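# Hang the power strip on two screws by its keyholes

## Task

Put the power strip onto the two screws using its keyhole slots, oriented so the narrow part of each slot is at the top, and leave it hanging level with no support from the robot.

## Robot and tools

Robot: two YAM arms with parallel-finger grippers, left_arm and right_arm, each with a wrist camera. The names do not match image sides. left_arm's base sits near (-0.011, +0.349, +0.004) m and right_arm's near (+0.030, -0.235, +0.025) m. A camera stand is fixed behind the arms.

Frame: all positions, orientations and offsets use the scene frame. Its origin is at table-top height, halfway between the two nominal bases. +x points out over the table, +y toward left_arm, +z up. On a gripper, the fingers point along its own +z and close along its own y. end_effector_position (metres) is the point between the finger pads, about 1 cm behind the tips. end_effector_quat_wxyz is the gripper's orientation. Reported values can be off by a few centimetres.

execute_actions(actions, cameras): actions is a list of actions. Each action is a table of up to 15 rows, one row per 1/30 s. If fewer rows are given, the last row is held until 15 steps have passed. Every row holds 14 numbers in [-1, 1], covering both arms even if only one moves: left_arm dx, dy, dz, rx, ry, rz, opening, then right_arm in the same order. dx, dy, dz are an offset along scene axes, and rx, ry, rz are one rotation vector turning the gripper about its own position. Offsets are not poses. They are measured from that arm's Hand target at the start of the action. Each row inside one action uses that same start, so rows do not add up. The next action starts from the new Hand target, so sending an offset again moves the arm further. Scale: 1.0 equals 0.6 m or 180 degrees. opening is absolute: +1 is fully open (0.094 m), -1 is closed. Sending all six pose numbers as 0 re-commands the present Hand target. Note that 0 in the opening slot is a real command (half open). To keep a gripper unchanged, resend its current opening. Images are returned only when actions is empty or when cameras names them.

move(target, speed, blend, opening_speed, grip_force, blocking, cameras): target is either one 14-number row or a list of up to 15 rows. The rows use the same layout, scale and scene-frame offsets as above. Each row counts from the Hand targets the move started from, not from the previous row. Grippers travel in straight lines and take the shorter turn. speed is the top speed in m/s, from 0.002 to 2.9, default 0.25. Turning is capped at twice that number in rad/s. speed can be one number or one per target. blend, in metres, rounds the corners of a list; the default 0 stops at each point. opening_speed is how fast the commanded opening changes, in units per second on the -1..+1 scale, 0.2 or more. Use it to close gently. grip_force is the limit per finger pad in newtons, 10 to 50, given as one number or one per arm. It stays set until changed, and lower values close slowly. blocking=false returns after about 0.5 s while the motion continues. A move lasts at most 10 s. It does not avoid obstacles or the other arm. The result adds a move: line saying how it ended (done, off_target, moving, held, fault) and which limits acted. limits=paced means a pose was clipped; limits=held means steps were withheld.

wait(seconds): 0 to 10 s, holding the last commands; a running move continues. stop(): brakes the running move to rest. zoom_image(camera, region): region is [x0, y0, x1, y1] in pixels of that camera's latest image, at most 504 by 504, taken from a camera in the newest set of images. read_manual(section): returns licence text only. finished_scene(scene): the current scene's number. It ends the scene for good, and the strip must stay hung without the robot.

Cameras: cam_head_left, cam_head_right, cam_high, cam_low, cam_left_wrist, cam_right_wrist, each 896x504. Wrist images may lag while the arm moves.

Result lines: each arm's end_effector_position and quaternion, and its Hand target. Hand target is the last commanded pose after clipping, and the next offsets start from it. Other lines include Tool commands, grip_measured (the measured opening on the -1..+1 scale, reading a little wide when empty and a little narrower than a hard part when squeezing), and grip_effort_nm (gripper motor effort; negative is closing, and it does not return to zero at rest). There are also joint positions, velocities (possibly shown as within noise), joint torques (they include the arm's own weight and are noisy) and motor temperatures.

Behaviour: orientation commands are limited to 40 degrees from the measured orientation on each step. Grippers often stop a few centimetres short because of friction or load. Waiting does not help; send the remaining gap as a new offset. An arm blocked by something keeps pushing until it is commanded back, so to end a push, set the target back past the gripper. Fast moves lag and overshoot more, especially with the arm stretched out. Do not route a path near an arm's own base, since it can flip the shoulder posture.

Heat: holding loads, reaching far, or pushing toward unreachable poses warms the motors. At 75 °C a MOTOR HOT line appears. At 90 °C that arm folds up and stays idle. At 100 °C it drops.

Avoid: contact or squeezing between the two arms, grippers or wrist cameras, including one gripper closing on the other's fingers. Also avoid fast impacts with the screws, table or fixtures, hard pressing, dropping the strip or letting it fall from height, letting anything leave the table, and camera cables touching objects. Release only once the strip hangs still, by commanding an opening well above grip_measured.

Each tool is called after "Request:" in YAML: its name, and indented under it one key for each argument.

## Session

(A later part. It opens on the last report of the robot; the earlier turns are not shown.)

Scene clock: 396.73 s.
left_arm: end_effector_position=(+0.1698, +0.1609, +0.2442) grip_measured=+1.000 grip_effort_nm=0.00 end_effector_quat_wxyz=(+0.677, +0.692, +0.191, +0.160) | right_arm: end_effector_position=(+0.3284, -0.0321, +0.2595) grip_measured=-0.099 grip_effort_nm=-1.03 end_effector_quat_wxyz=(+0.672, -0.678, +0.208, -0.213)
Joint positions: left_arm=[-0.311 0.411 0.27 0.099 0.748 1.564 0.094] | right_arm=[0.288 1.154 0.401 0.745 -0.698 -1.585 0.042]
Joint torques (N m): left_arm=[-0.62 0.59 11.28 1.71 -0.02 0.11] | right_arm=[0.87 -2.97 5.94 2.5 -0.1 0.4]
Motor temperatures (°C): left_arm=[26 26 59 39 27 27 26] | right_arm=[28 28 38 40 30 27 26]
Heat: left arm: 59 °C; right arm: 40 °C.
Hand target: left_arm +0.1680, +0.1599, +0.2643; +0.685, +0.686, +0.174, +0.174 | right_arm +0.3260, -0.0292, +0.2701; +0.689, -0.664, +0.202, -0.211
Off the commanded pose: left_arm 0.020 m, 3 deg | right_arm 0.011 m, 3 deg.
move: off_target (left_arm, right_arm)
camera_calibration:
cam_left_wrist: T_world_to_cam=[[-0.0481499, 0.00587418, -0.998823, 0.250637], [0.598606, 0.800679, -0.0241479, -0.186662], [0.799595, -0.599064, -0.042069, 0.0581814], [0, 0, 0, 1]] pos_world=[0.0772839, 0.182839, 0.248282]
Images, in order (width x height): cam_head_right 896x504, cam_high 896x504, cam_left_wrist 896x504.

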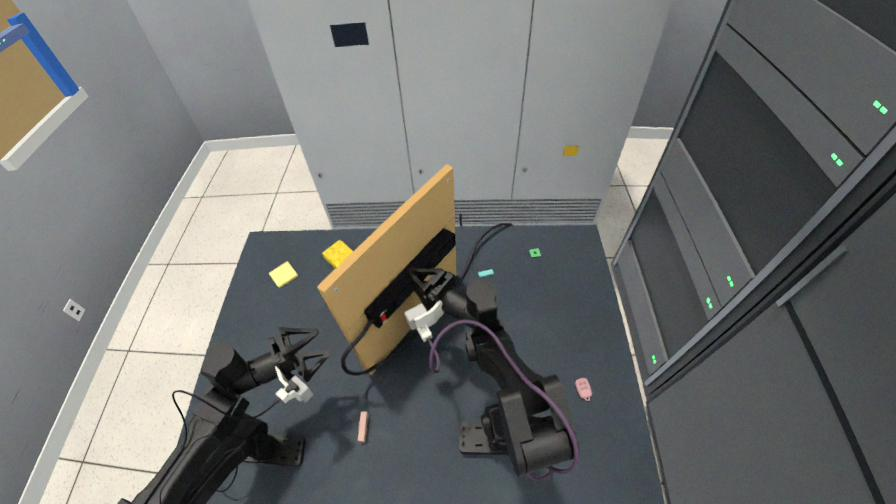

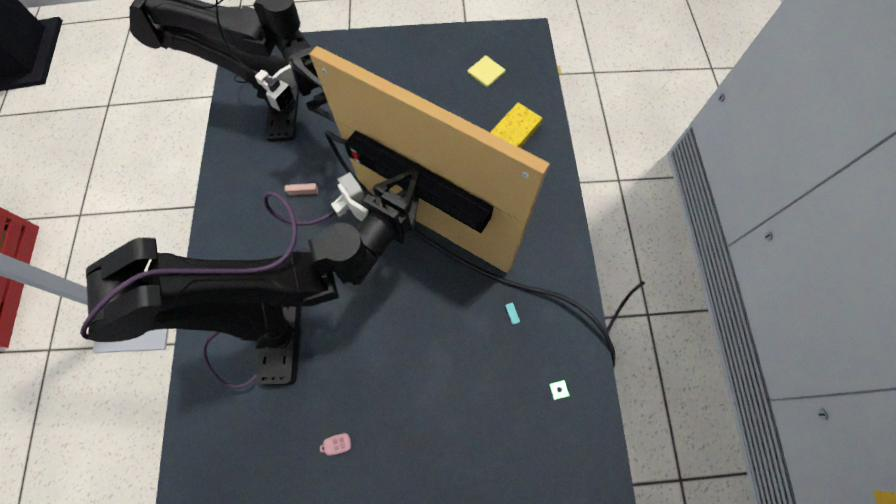

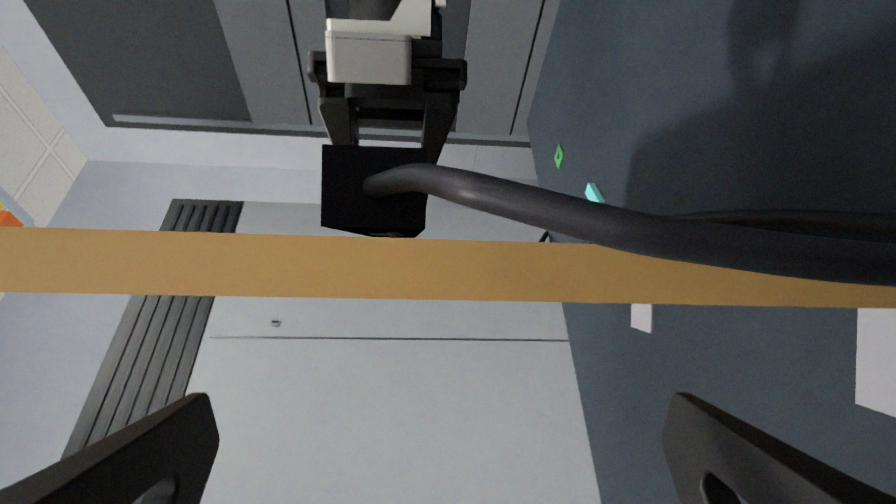

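Request:
move:
  target: [0,0,0,0,0,0,1.0, 0.0068,0.0073,-0.0033,0,0,-0.0015,-0.4]
  speed: 0.03
  cameras: ["cam_head_right","cam_high","cam_left_wrist"]

Request:
zoom_image:
  camera: "cam_left_wrist"
  region: [310, 190, 450, 260]

Scene clock: 408.70 s.
left_arm: end_effector_position=(+0.1698, +0.1609, +0.2442) grip_measured=+1.000 grip_effort_nm=0.00 end_effector_quat_wxyz=(+0.677, +0.692, +0.191, +0.160) | right_arm: end_effector_position=(+0.3296, -0.0306, +0.2585) grip_measured=-0.099 grip_effort_nm=-1.03 end_effector_quat_wxyz=(+0.674, -0.676, +0.207, -0.213)
Joint positions: left_arm=[-0.311 0.411 0.27 0.099 0.748 1.564 0.094] | right_arm=[0.293 1.171 0.398 0.773 -0.694 -1.58 0.042]
Joint torques (N m): left_arm=[-0.61 0.58 11.29 1.71 -0.02 0.11] | right_arm=[1.99 -1.96 6.67 2.39 0.13 0.35]
Motor temperatures (°C): left_arm=[26 26 59 39 27 27 26] | right_arm=[28 27 38 42 30 27 26]
Heat: left arm: 59 °C; right arm: 42 °C.
Hand target: left_arm +0.1680, +0.1599, +0.2643; +0.685, +0.686, +0.174, +0.174 | right_arm +0.3300, -0.0248, +0.2681; +0.688, -0.663, +0.204, -0.213
Off the commanded pose: left_arm 0.020 m, 3 deg | right_arm 0.011 m, 2 deg.
move: off_target (left_arm, right_arm)
camera_calibration:
cam_left_wrist: T_world_to_cam=[[-0.0481499, 0.00587418, -0.998823, 0.250637], [0.598606, 0.800679, -0.0241479, -0.186662], [0.799595, -0.599064, -0.042069, 0.0581814], [0, 0, 0, 1]] pos_world=[0.0772839, 0.182839, 0.248282]
Images, in order (width x height): cam_head_right 896x504, cam_high 896x504, cam_left_wrist 896x504.

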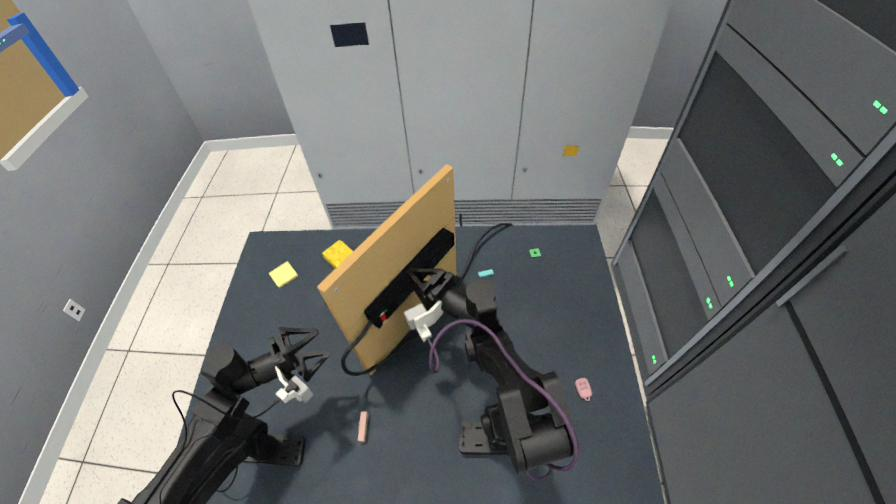

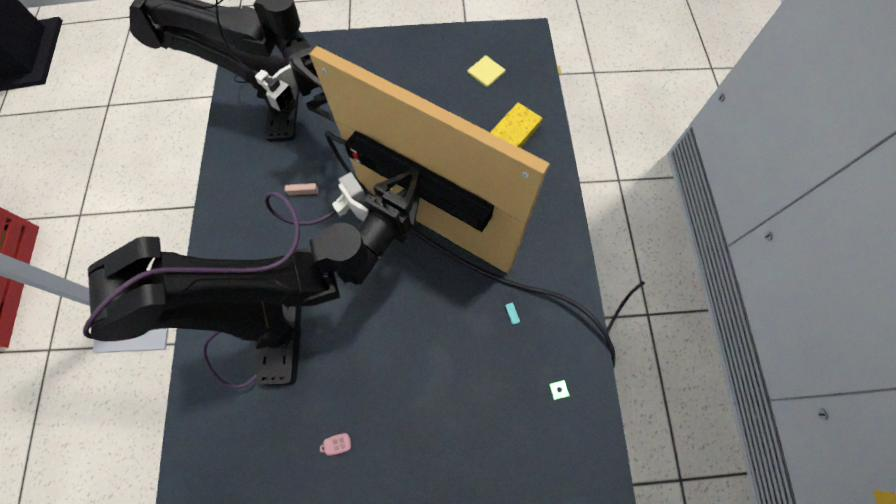

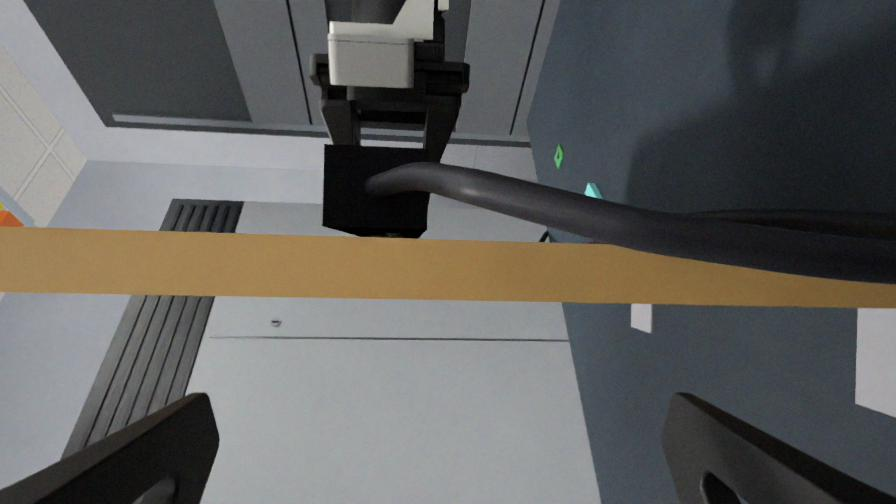

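Scaled by 3.600 from the camera's 896x504 image, which has a finer 1280x720 frame.

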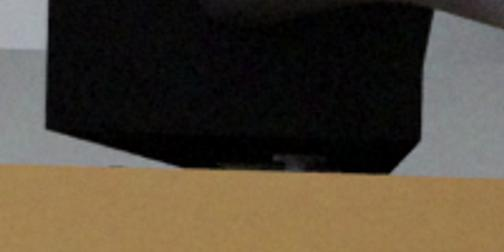

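Request:
move:
  target: [0,0,0,0,0,0,1.0, 0.0038,0.0055,-0.004,0,0,0,-0.4]
  speed: 0.03
  cameras: ["cam_left_wrist"]

Request:
zoom_image:
  camera: "cam_left_wrist"
  region: [310, 190, 450, 260]

Scene clock: 411.27 s.
left_arm: end_effector_position=(+0.1698, +0.1609, +0.2442) grip_measured=+1.000 grip_effort_nm=0.00 end_effector_quat_wxyz=(+0.677, +0.692, +0.191, +0.160) | right_arm: end_effector_position=(+0.3297, -0.0305, +0.2583) grip_measured=-0.099 grip_effort_nm=-1.03 end_effector_quat_wxyz=(+0.678, -0.673, +0.206, -0.214)
Joint positions: left_arm=[-0.311 0.411 0.27 0.099 0.748 1.564 0.094] | right_arm=[0.293 1.183 0.39 0.807 -0.695 -1.571 0.042]
Joint torques (N m): left_arm=[-0.61 0.58 11.29 1.71 -0.02 0.11] | right_arm=[3.17 -0.88 7.41 2.27 0.26 0.26]
Motor temperatures (°C): left_arm=[26 26 59 39 27 27 26] | right_arm=[28 27 38 42 30 27 26]
Heat: left arm: 59 °C; right arm: 42 °C.
Hand target: left_arm +0.1680, +0.1599, +0.2643; +0.685, +0.686, +0.174, +0.174 | right_arm +0.3323, -0.0215, +0.2658; +0.688, -0.663, +0.203, -0.213
Off the commanded pose: left_arm 0.020 m, 3 deg | right_arm 0.012 m, 2 deg.
move: off_target (left_arm, right_arm)
camera_calibration:
cam_left_wrist: T_world_to_cam=[[-0.0481499, 0.00587418, -0.998823, 0.250637], [0.598606, 0.800679, -0.0241479, -0.186662], [0.799595, -0.599064, -0.042069, 0.0581814], [0, 0, 0, 1]] pos_world=[0.0772839, 0.182839, 0.248282]
Images, in order (width x height): cam_left_wrist 896x504.

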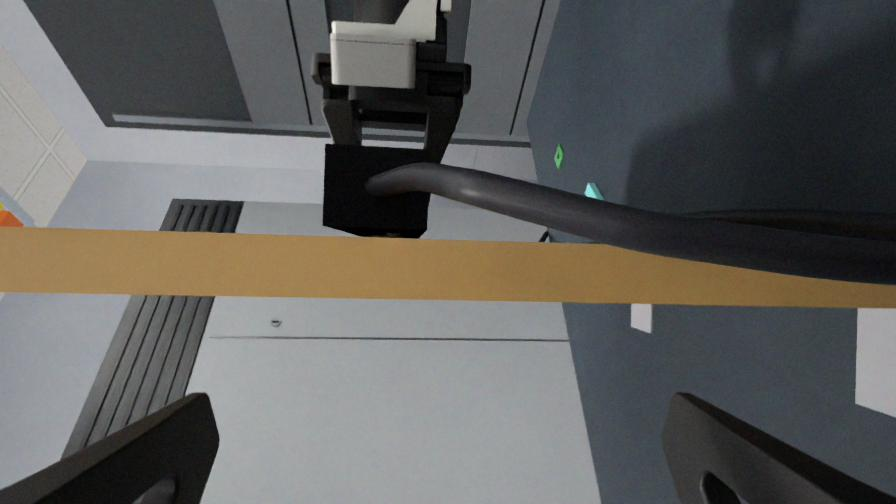

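Scaled by 3.600 from the camera's 896x504 image, which has a finer 1280x720 frame.

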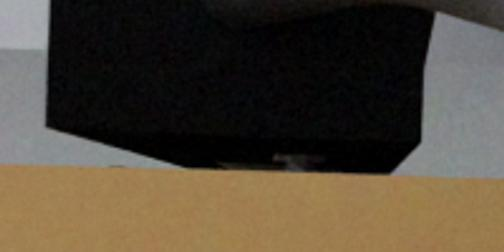

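Request:
move:
  target: [0,0,0,0,0,0,1.0, -0.001,-0.0014,-0.0083,0,0,0,-0.4]
  speed: 0.03
  cameras: ["cam_left_wrist"]

Request:
zoom_image:
  camera: "cam_left_wrist"
  region: [310, 190, 450, 260]

Scene clock: 413.60 s.
left_arm: end_effector_position=(+0.1698, +0.1609, +0.2442) grip_measured=+1.000 grip_effort_nm=0.00 end_effector_quat_wxyz=(+0.677, +0.692, +0.191, +0.160) | right_arm: end_effector_position=(+0.3296, -0.0305, +0.2577) grip_measured=-0.099 grip_effort_nm=-1.03 end_effector_quat_wxyz=(+0.682, -0.668, +0.204, -0.216)
Joint positions: left_arm=[-0.311 0.411 0.27 0.099 0.748 1.564 0.094] | right_arm=[0.293 1.198 0.377 0.853 -0.695 -1.56 0.042]
Joint torques (N m): left_arm=[-0.59 0.58 11.29 1.72 -0.02 0.11] | right_arm=[2.86 -0.81 7.1 2.19 0.24 0.19]
Motor temperatures (°C): left_arm=[26 26 59 39 27 27 26] | right_arm=[28 27 38 42 29 27 26]
Heat: left arm: 59 °C; right arm: 42 °C.
Hand target: left_arm +0.1680, +0.1599, +0.2643; +0.685, +0.686, +0.174, +0.174 | right_arm +0.3317, -0.0224, +0.2607; +0.688, -0.663, +0.204, -0.213
Off the commanded pose: left_arm 0.020 m, 3 deg | right_arm 0.009 m, 1 deg.
move: off_target (left_arm)
camera_calibration:
cam_left_wrist: T_world_to_cam=[[-0.0481499, 0.00587418, -0.998823, 0.250637], [0.598606, 0.800679, -0.0241479, -0.186662], [0.799595, -0.599064, -0.042069, 0.0581814], [0, 0, 0, 1]] pos_world=[0.0772839, 0.182839, 0.248282]
Images, in order (width x height): cam_left_wrist 896x504.

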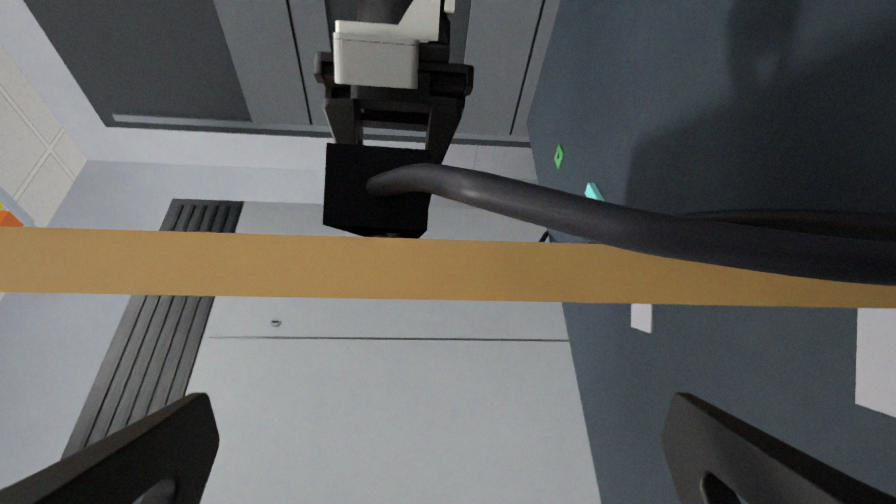

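Scaled by 3.600 from the camera's 896x504 image, which has a finer 1280x720 frame.

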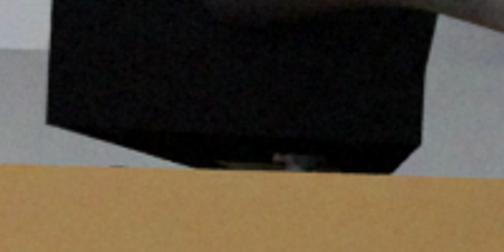

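Request:
move:
  target: [0,0,0,0,0,0,1.0, -0.0082,-0.0147,0.008,0,0,0,-0.4]
  speed: 0.04
  cameras: ["cam_left_wrist"]

Request:
zoom_image:
  camera: "cam_left_wrist"
  region: [310, 190, 450, 260]

Scene clock: 417.07 s.
left_arm: end_effector_position=(+0.1698, +0.1609, +0.2442) grip_measured=+1.000 grip_effort_nm=0.00 end_effector_quat_wxyz=(+0.677, +0.692, +0.191, +0.160) | right_arm: end_effector_position=(+0.3293, -0.0310, +0.2559) grip_measured=-0.099 grip_effort_nm=-1.03 end_effector_quat_wxyz=(+0.680, -0.670, +0.206, -0.213)
Joint positions: left_arm=[-0.311 0.411 0.27 0.099 0.748 1.564 0.094] | right_arm=[0.29 1.195 0.377 0.84 -0.699 -1.563 0.042]
Joint torques (N m): left_arm=[-0.61 0.58 11.29 1.71 -0.02 0.11] | right_arm=[0.02 -5.19 6.38 1.87 -0.05 0.25]
Motor temperatures (°C): left_arm=[26 25 60 39 27 27 26] | right_arm=[28 27 38 42 29 27 26]
Heat: left arm: 60 °C; right arm: 42 °C.
Hand target: left_arm +0.1680, +0.1599, +0.2643; +0.685, +0.686, +0.174, +0.174 | right_arm +0.3268, -0.0312, +0.2656; +0.688, -0.663, +0.204, -0.213
Off the commanded pose: left_arm 0.020 m, 3 deg | right_arm 0.010 m, 1 deg.
move: off_target (left_arm)
camera_calibration:
cam_left_wrist: T_world_to_cam=[[-0.0481499, 0.00587418, -0.998823, 0.250637], [0.598606, 0.800679, -0.0241479, -0.186662], [0.799595, -0.599064, -0.042069, 0.0581814], [0, 0, 0, 1]] pos_world=[0.0772839, 0.182839, 0.248282]
Images, in order (width x height): cam_left_wrist 896x504.

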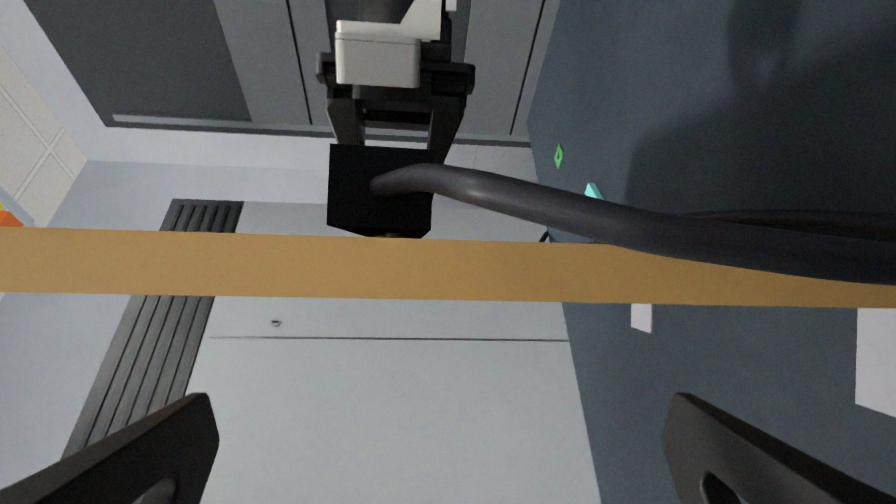

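Scaled by 3.600 from the camera's 896x504 image, which has a finer 1280x720 frame.

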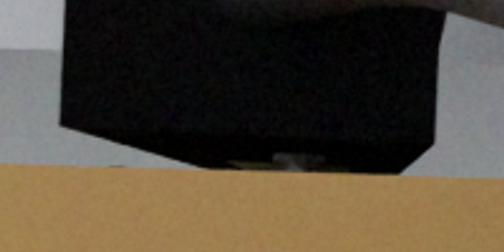

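Request:
move:
  target: [0,0,0,0,0,0,1.0, 0.0107,0.0122,0.0,-0.0045,0.0032,0,-0.4]
  speed: 0.04
  cameras: ["cam_left_wrist","cam_high","cam_head_right"]

Request:
zoom_image:
  camera: "cam_left_wrist"
  region: [310, 190, 450, 260]

Request:
zoom_image:
  camera: "cam_high"
  region: [330, 110, 510, 250]

Request:
zoom_image:
  camera: "cam_head_right"
  region: [340, 200, 490, 330]

Scene clock: 419.73 s.
left_arm: end_effector_position=(+0.1698, +0.1609, +0.2442) grip_measured=+1.000 grip_effort_nm=0.00 end_effector_quat_wxyz=(+0.677, +0.692, +0.191, +0.160) | right_arm: end_effector_position=(+0.3296, -0.0309, +0.2556) grip_measured=-0.099 grip_effort_nm=-1.03 end_effector_quat_wxyz=(+0.680, -0.671, +0.206, -0.214)
Joint positions: left_arm=[-0.311 0.411 0.27 0.099 0.748 1.564 0.094] | right_arm=[0.292 1.195 0.378 0.837 -0.695 -1.566 0.042]
Joint torques (N m): left_arm=[-0.62 0.57 11.29 1.71 -0.03 0.11] | right_arm=[1.96 -2.99 9.5 1.6 0.12 0.14]
Motor temperatures (°C): left_arm=[26 25 60 39 27 27 26] | right_arm=[28 27 38 41 29 27 26]
Heat: left arm: 60 °C; right arm: 41 °C.
Hand target: left_arm +0.1680, +0.1599, +0.2643; +0.685, +0.686, +0.174, +0.174 | right_arm +0.3333, -0.0239, +0.2657; +0.682, -0.669, +0.206, -0.211
Off the commanded pose: left_arm 0.020 m, 3 deg | right_arm 0.013 m, 1 deg.
move: off_target (left_arm, right_arm)
camera_calibration:
cam_left_wrist: T_world_to_cam=[[-0.0481499, 0.00587418, -0.998823, 0.250637], [0.598606, 0.800679, -0.0241479, -0.186662], [0.799595, -0.599064, -0.042069, 0.0581814], [0, 0, 0, 1]] pos_world=[0.0772839, 0.182839, 0.248282]
Images, in order (width x height): cam_head_right 896x504, cam_high 896x504, cam_left_wrist 896x504.

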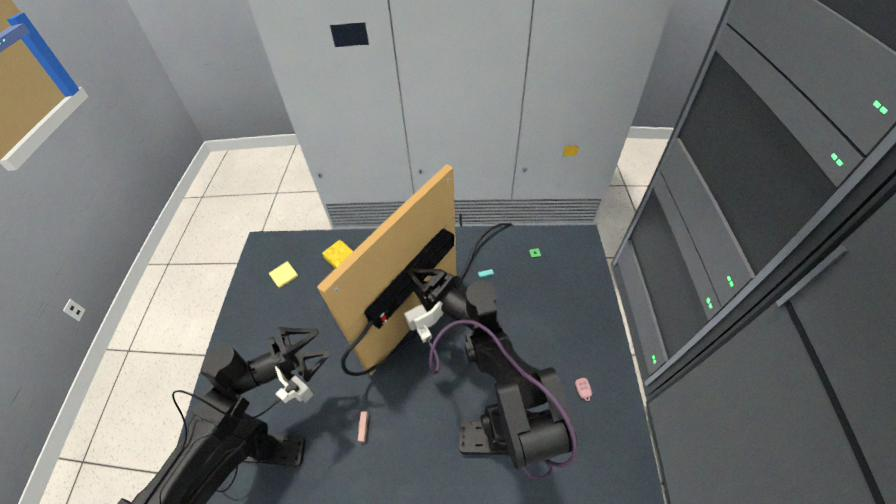

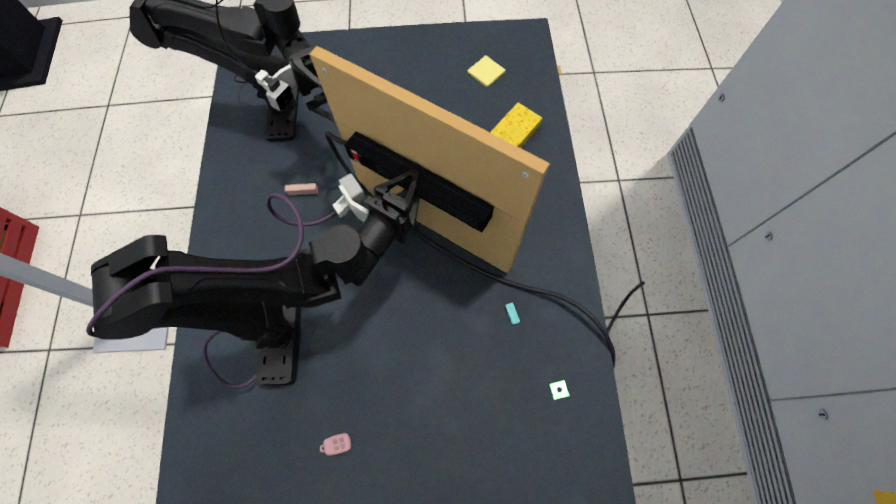

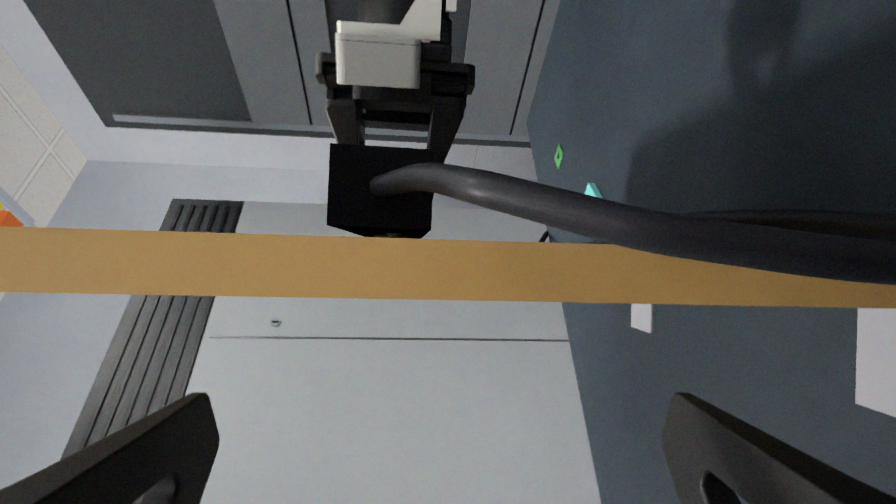

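Scaled by 3.600 from the camera's 896x504 image, which has a finer 1280x720 frame.

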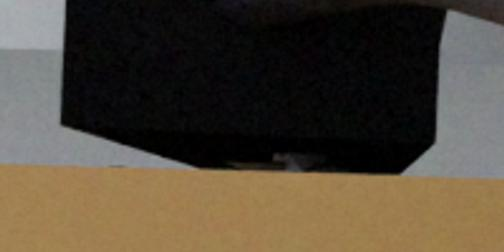

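Scaled by 2.800 from the camera's 896x504 image, which has a finer 1280x720 frame.

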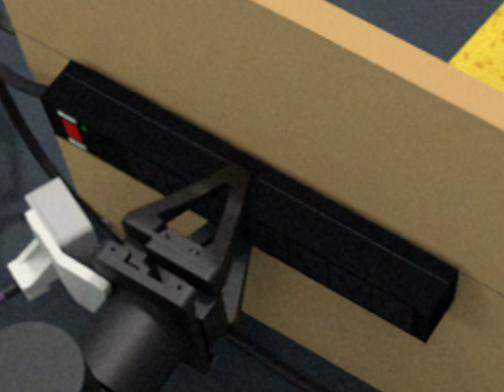

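Scaled by 3.360 from the camera's 896x504 image, which has a finer 1280x720 frame.

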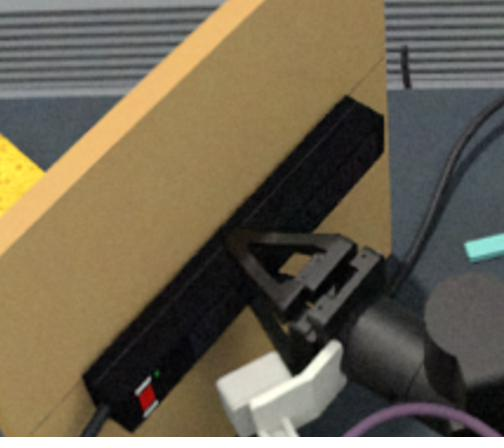

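Request:
move:
  target:
    - [0,0,0,0,0,0,1.0, -0.0325,-0.0437,0.001,0,0,-0.0028,-0.4]
    - [0,0,0,0,0,0,1.0, -0.0077,-0.0082,0.001,0,0,-0.0028,-0.4]
  speed: [0.08,0.04]
  cameras: ["cam_left_wrist","cam_high","cam_head_right"]

Request:
zoom_image:
  camera: "cam_left_wrist"
  region: [310, 190, 450, 260]

Request:
zoom_image:
  camera: "cam_high"
  region: [330, 110, 510, 250]

Request:
zoom_image:
  camera: "cam_head_right"
  region: [340, 200, 490, 330]

Scene clock: 425.57 s.
left_arm: end_effector_position=(+0.1698, +0.1609, +0.2442) grip_measured=+1.000 grip_effort_nm=0.00 end_effector_quat_wxyz=(+0.677, +0.692, +0.191, +0.160) | right_arm: end_effector_position=(+0.3234, -0.0348, +0.2353) grip_measured=-0.099 grip_effort_nm=-1.03 end_effector_quat_wxyz=(+0.656, -0.689, +0.233, -0.200)
Joint positions: left_arm=[-0.311 0.411 0.27 0.099 0.748 1.564 0.094] | right_arm=[0.294 1.148 0.352 0.72 -0.675 -1.588 0.042]
Joint torques (N m): left_arm=[-0.61 0.58 11.28 1.72 -0.02 0.11] | right_arm=[0.79 -2.77 10.11 2.48 -0.17 0.3]
Motor temperatures (°C): left_arm=[26 25 60 39 27 27 26] | right_arm=[28 27 39 41 29 27 26]
Heat: left arm: 60 °C; right arm: 41 °C.
Hand target: left_arm +0.1680, +0.1599, +0.2643; +0.685, +0.686, +0.174, +0.174 | right_arm +0.3287, -0.0288, +0.2662; +0.681, -0.668, +0.209, -0.214
Off the commanded pose: left_arm 0.020 m, 3 deg | right_arm 0.032 m, 5 deg.
move: off_target (left_arm, right_arm)
camera_calibration:
cam_left_wrist: T_world_to_cam=[[-0.0481499, 0.00587418, -0.998823, 0.250637], [0.598606, 0.800679, -0.0241479, -0.186662], [0.799595, -0.599064, -0.042069, 0.0581814], [0, 0, 0, 1]] pos_world=[0.0772839, 0.182839, 0.248282]
Images, in order (width x height): cam_head_right 896x504, cam_high 896x504, cam_left_wrist 896x504.

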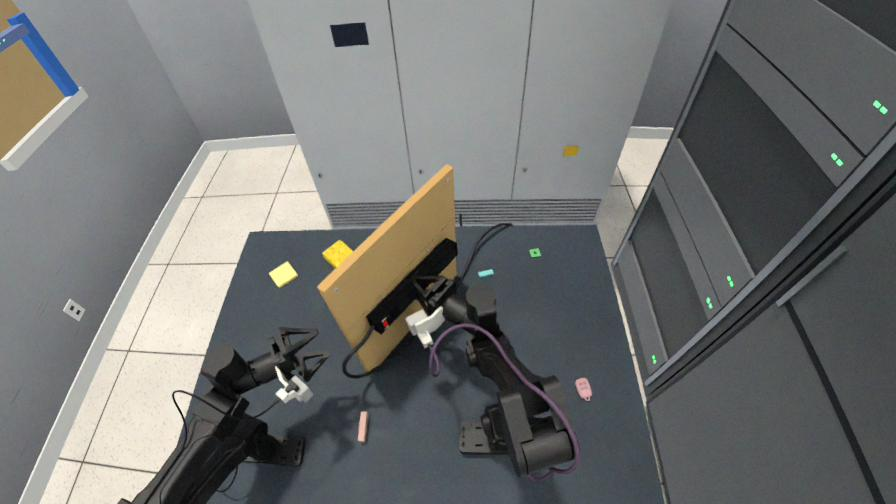

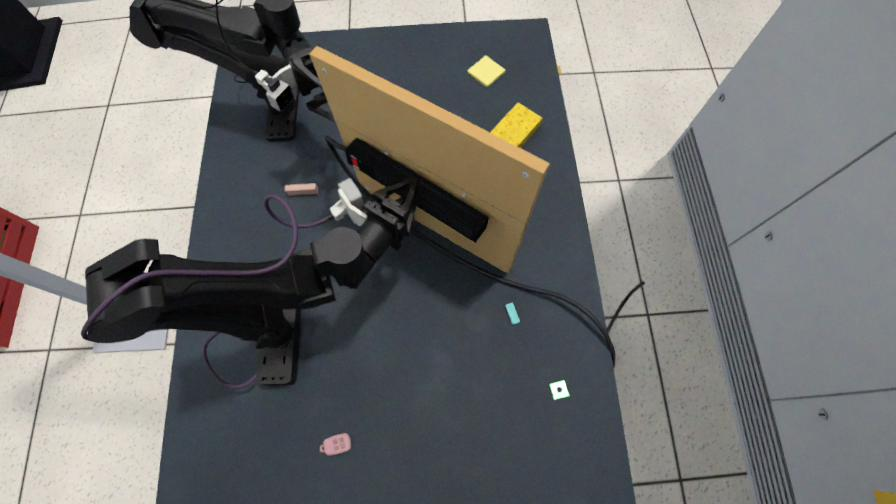

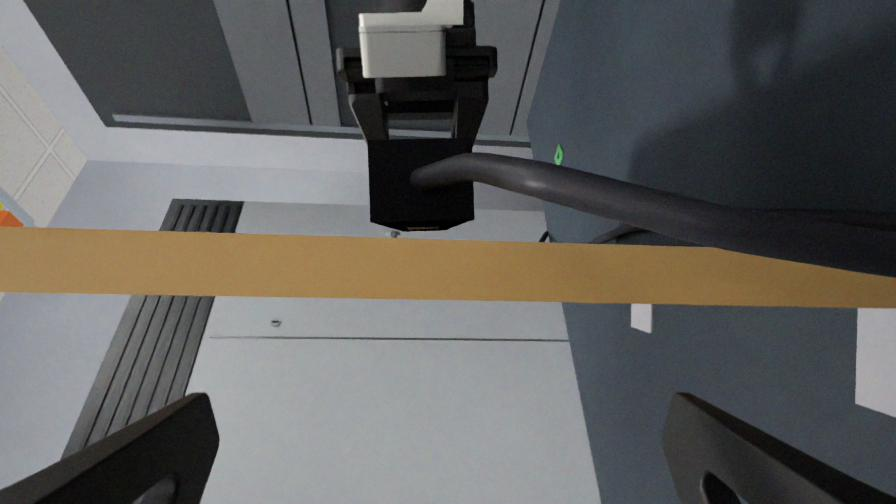

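Scaled by 3.600 from the camera's 896x504 image, which has a finer 1280x720 frame.

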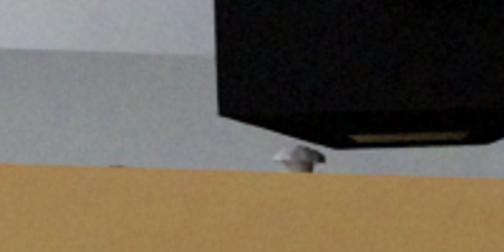

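Scaled by 2.800 from the camera's 896x504 image, which has a finer 1280x720 frame.

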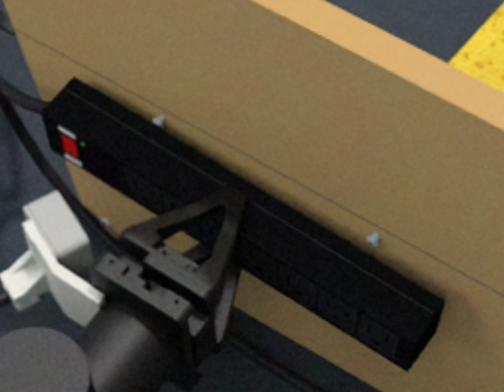

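Scaled by 3.360 from the camera's 896x504 image, which has a finer 1280x720 frame.

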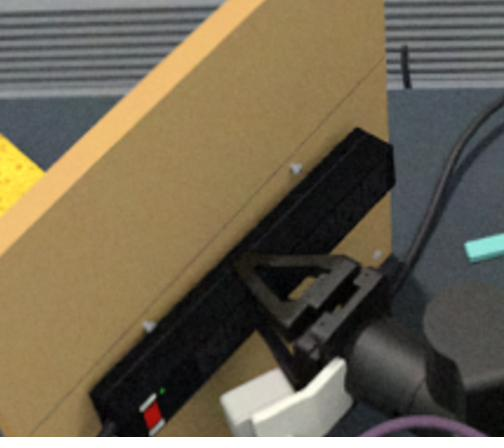

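Request:
execute_actions:
  actions: []
  cameras: ["cam_right_wrist"]

Scene clock: 427.53 s.
left_arm: end_effector_position=(+0.1698, +0.1609, +0.2442) grip_measured=+1.000 grip_effort_nm=0.00 end_effector_quat_wxyz=(+0.677, +0.692, +0.191, +0.160) | right_arm: end_effector_position=(+0.3235, -0.0349, +0.2353) grip_measured=-0.099 grip_effort_nm=-1.03 end_effector_quat_wxyz=(+0.656, -0.689, +0.233, -0.200)
Joint positions: left_arm=[-0.311 0.411 0.27 0.099 0.748 1.564 0.094] | right_arm=[0.294 1.148 0.352 0.72 -0.675 -1.588 0.042]
Joint velocities: within noise
Joint torques (N m): left_arm=[-0.61 0.58 11.29 1.72 -0.03 0.11] | right_arm=[0.68 -2.81 9.92 2.46 -0.13 0.31]
Motor temperatures (°C): left_arm=[26 25 60 39 27 27 26] | right_arm=[28 27 39 41 29 27 26]
Heat: left arm: 60 °C; right arm: 41 °C.
Hand target: left_arm +0.1680, +0.1599, +0.2643; +0.685, +0.686, +0.174, +0.174 | right_arm +0.3287, -0.0288, +0.2662; +0.681, -0.668, +0.209, -0.214
Tool commands: left_gripper/opening=+1.0 right_gripper/opening=-0.4
Off the commanded pose: left_arm 0.020 m, 3 deg | right_arm 0.032 m, 5 deg.
camera_calibration:
cam_right_wrist: T_world_to_cam=[[0.0596578, 0.05905, 0.996471, -0.246845], [0.501125, -0.865114, 0.021264, -0.161138], [0.863316, 0.498088, -0.0812022, -0.152736], [0, 0, 0, 1]] pos_world=[0.227336, -0.0487502, 0.236998]
Images, in order (width x height): cam_right_wrist 896x504.

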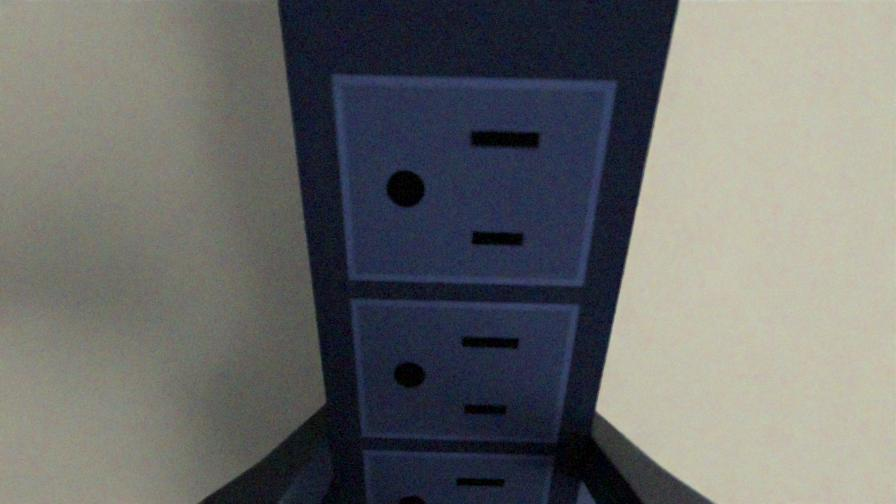

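Request:
move:
  target:
    - [0,0,0,0,0,0,1.0, 0.0045,-0.0267,0.048,0.0059,-0.0041,0,-0.4]
    - [0,0,0,0,0,0,1.0, -0.0023,-0.0015,0.0032,0.0059,-0.0041,0,-0.4]
  speed: [0.1,0.04]
  cameras: ["cam_left_wrist","cam_high","cam_head_right"]

Request:
zoom_image:
  camera: "cam_left_wrist"
  region: [310, 190, 450, 260]

Request:
zoom_image:
  camera: "cam_high"
  region: [330, 110, 510, 250]

Request:
zoom_image:
  camera: "cam_head_right"
  region: [340, 200, 490, 330]

Scene clock: 433.87 s.
left_arm: end_effector_position=(+0.1698, +0.1609, +0.2442) grip_measured=+1.000 grip_effort_nm=0.00 end_effector_quat_wxyz=(+0.677, +0.692, +0.191, +0.160) | right_arm: end_effector_position=(+0.3283, -0.0321, +0.2548) grip_measured=-0.099 grip_effort_nm=-1.03 end_effector_quat_wxyz=(+0.671, -0.678, +0.214, -0.212)
Joint positions: left_arm=[-0.311 0.411 0.27 0.099 0.748 1.564 0.094] | right_arm=[0.292 1.161 0.388 0.762 -0.687 -1.579 0.042]
Joint torques (N m): left_arm=[-0.62 0.59 11.29 1.71 -0.02 0.11] | right_arm=[0.88 -2.89 6.34 2.51 0.02 0.37]
Motor temperatures (°C): left_arm=[26 25 60 39 27 27 26] | right_arm=[28 27 40 42 29 27 26]
Heat: left arm: 60 °C; right arm: 42 °C.
Hand target: left_arm +0.1680, +0.1599, +0.2643; +0.685, +0.686, +0.174, +0.174 | right_arm +0.3272, -0.0297, +0.2681; +0.689, -0.660, +0.206, -0.216
Off the commanded pose: left_arm 0.020 m, 3 deg | right_arm 0.014 m, 3 deg.
move: off_target (left_arm, right_arm)
camera_calibration:
cam_left_wrist: T_world_to_cam=[[-0.0481499, 0.00587418, -0.998823, 0.250637], [0.598606, 0.800679, -0.0241479, -0.186662], [0.799595, -0.599064, -0.042069, 0.0581814], [0, 0, 0, 1]] pos_world=[0.0772839, 0.182839, 0.248282]
Images, in order (width x height): cam_head_right 896x504, cam_high 896x504, cam_left_wrist 896x504.

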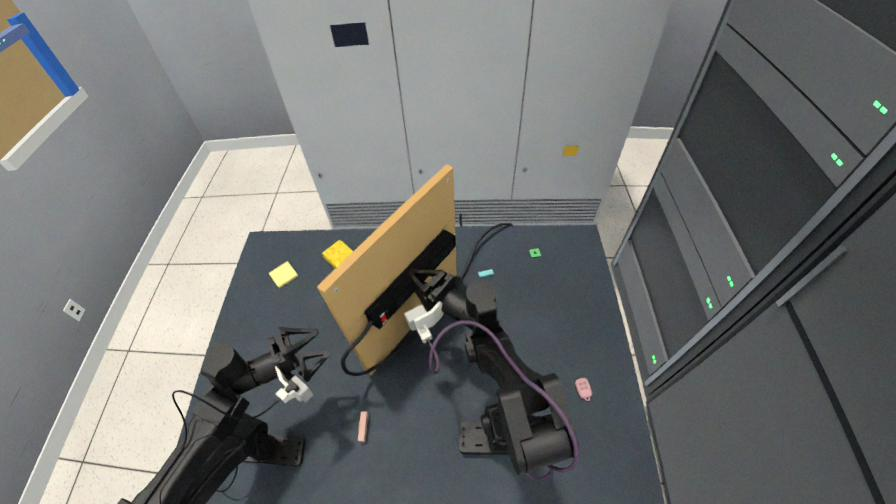

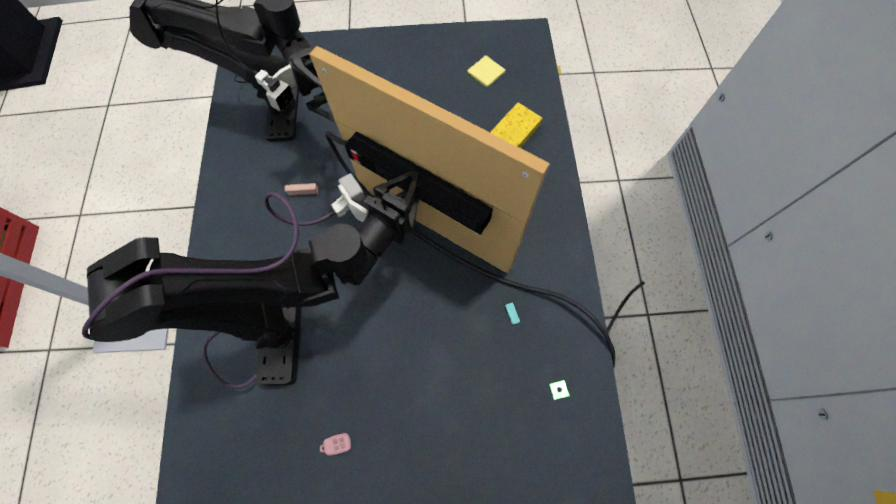

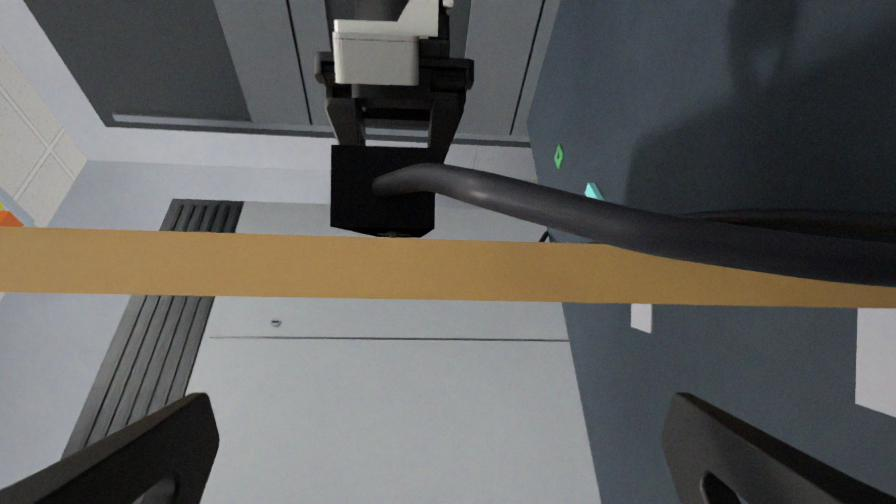

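Scaled by 3.600 from the camera's 896x504 image, which has a finer 1280x720 frame.

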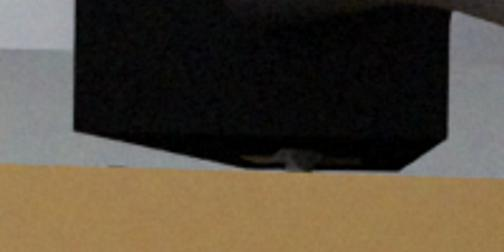

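Scaled by 2.800 from the camera's 896x504 image, which has a finer 1280x720 frame.

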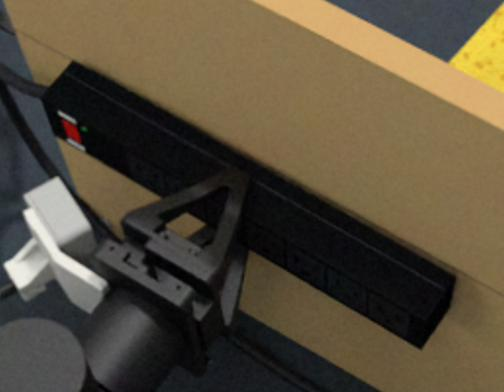

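Scaled by 3.360 from the camera's 896x504 image, which has a finer 1280x720 frame.

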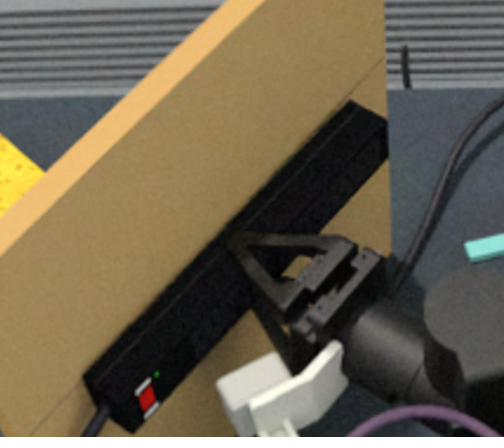

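Request:
move:
  target:
    - [0,0,0,0,0,0,1.0, 0.0025,-0.0138,0.0433,-0.0128,-0.0182,0,-0.4]
    - [0,0,0,0,0,0,1.0, 0.0032,-0.0012,0.006,-0.008,-0.0114,0,-0.4]
  speed: [0.1,0.04]
  cameras: ["cam_left_wrist","cam_high","cam_head_right"]

Request:
zoom_image:
  camera: "cam_left_wrist"
  region: [310, 190, 450, 260]

Request:
zoom_image:
  camera: "cam_high"
  region: [330, 110, 510, 250]

Request:
zoom_image:
  camera: "cam_head_right"
  region: [340, 200, 490, 330]

Scene clock: 438.67 s.
left_arm: end_effector_position=(+0.1698, +0.1609, +0.2442) grip_measured=+1.000 grip_effort_nm=0.00 end_effector_quat_wxyz=(+0.677, +0.692, +0.191, +0.160) | right_arm: end_effector_position=(+0.3304, -0.0327, +0.2599) grip_measured=-0.099 grip_effort_nm=-1.03 end_effector_quat_wxyz=(+0.667, -0.681, +0.196, -0.228)
Joint positions: left_arm=[-0.311 0.411 0.27 0.099 0.748 1.564 0.094] | right_arm=[0.286 1.16 0.405 0.749 -0.695 -1.625 0.042]
Joint torques (N m): left_arm=[-0.62 0.57 11.29 1.71 -0.02 0.11] | right_arm=[0.9 -2.93 5.83 2.48 -0.02 0.42]
Motor temperatures (°C): left_arm=[26 25 60 39 27 27 26] | right_arm=[28 27 40 42 29 27 26]
Heat: left arm: 60 °C; right arm: 42 °C.
Hand target: left_arm +0.1680, +0.1599, +0.2643; +0.685, +0.686, +0.174, +0.174 | right_arm +0.3291, -0.0304, +0.2716; +0.684, -0.665, +0.191, -0.231
Off the commanded pose: left_arm 0.020 m, 3 deg | right_arm 0.012 m, 3 deg.
move: off_target (left_arm, right_arm)
camera_calibration:
cam_left_wrist: T_world_to_cam=[[-0.0481499, 0.00587418, -0.998823, 0.250637], [0.598606, 0.800679, -0.0241479, -0.186662], [0.799595, -0.599064, -0.042069, 0.0581814], [0, 0, 0, 1]] pos_world=[0.0772839, 0.182839, 0.248282]
Images, in order (width x height): cam_head_right 896x504, cam_high 896x504, cam_left_wrist 896x504.

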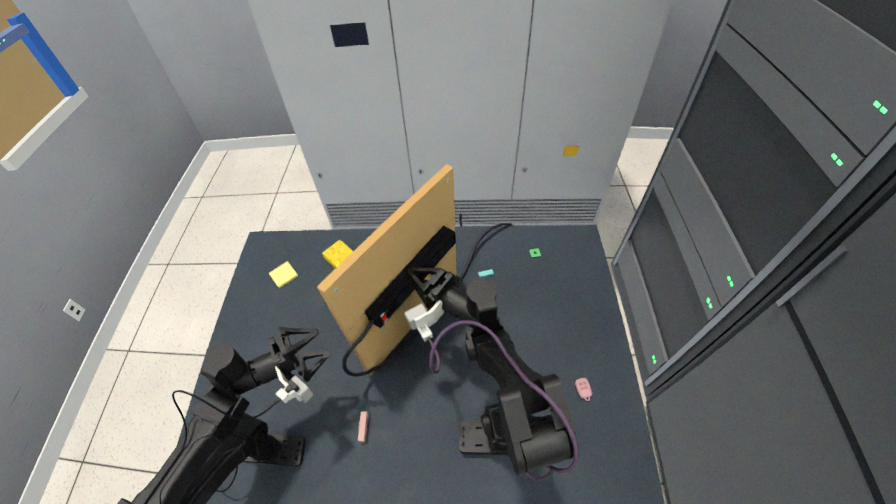

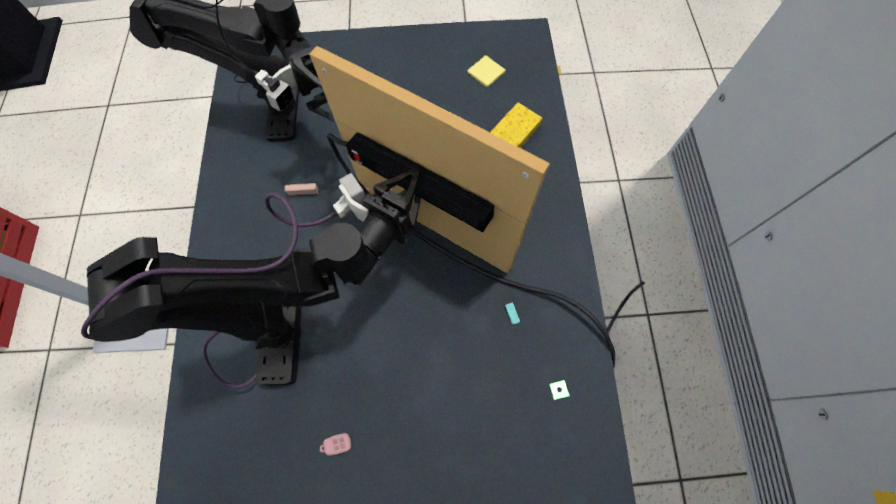

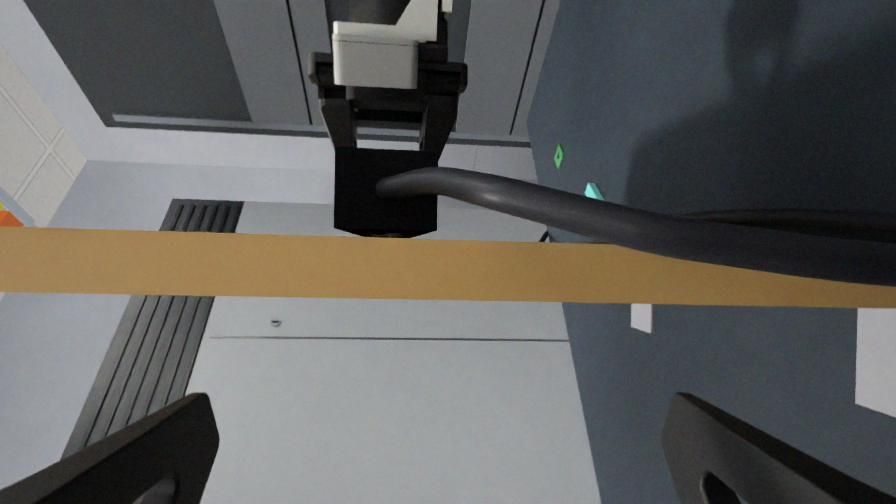

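Scaled by 3.600 from the camera's 896x504 image, which has a finer 1280x720 frame.

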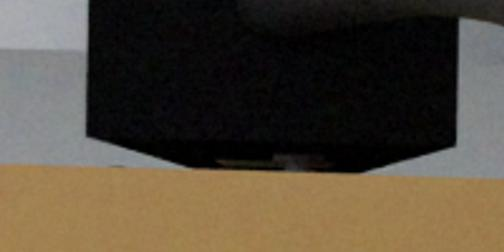

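Scaled by 2.800 from the camera's 896x504 image, which has a finer 1280x720 frame.

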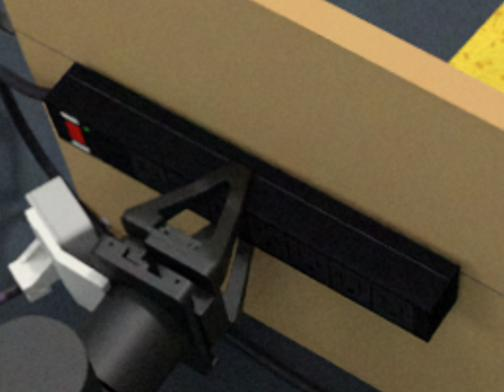

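Scaled by 3.360 from the camera's 896x504 image, which has a finer 1280x720 frame.

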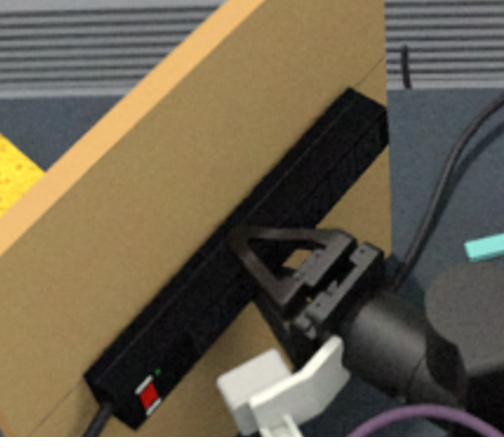

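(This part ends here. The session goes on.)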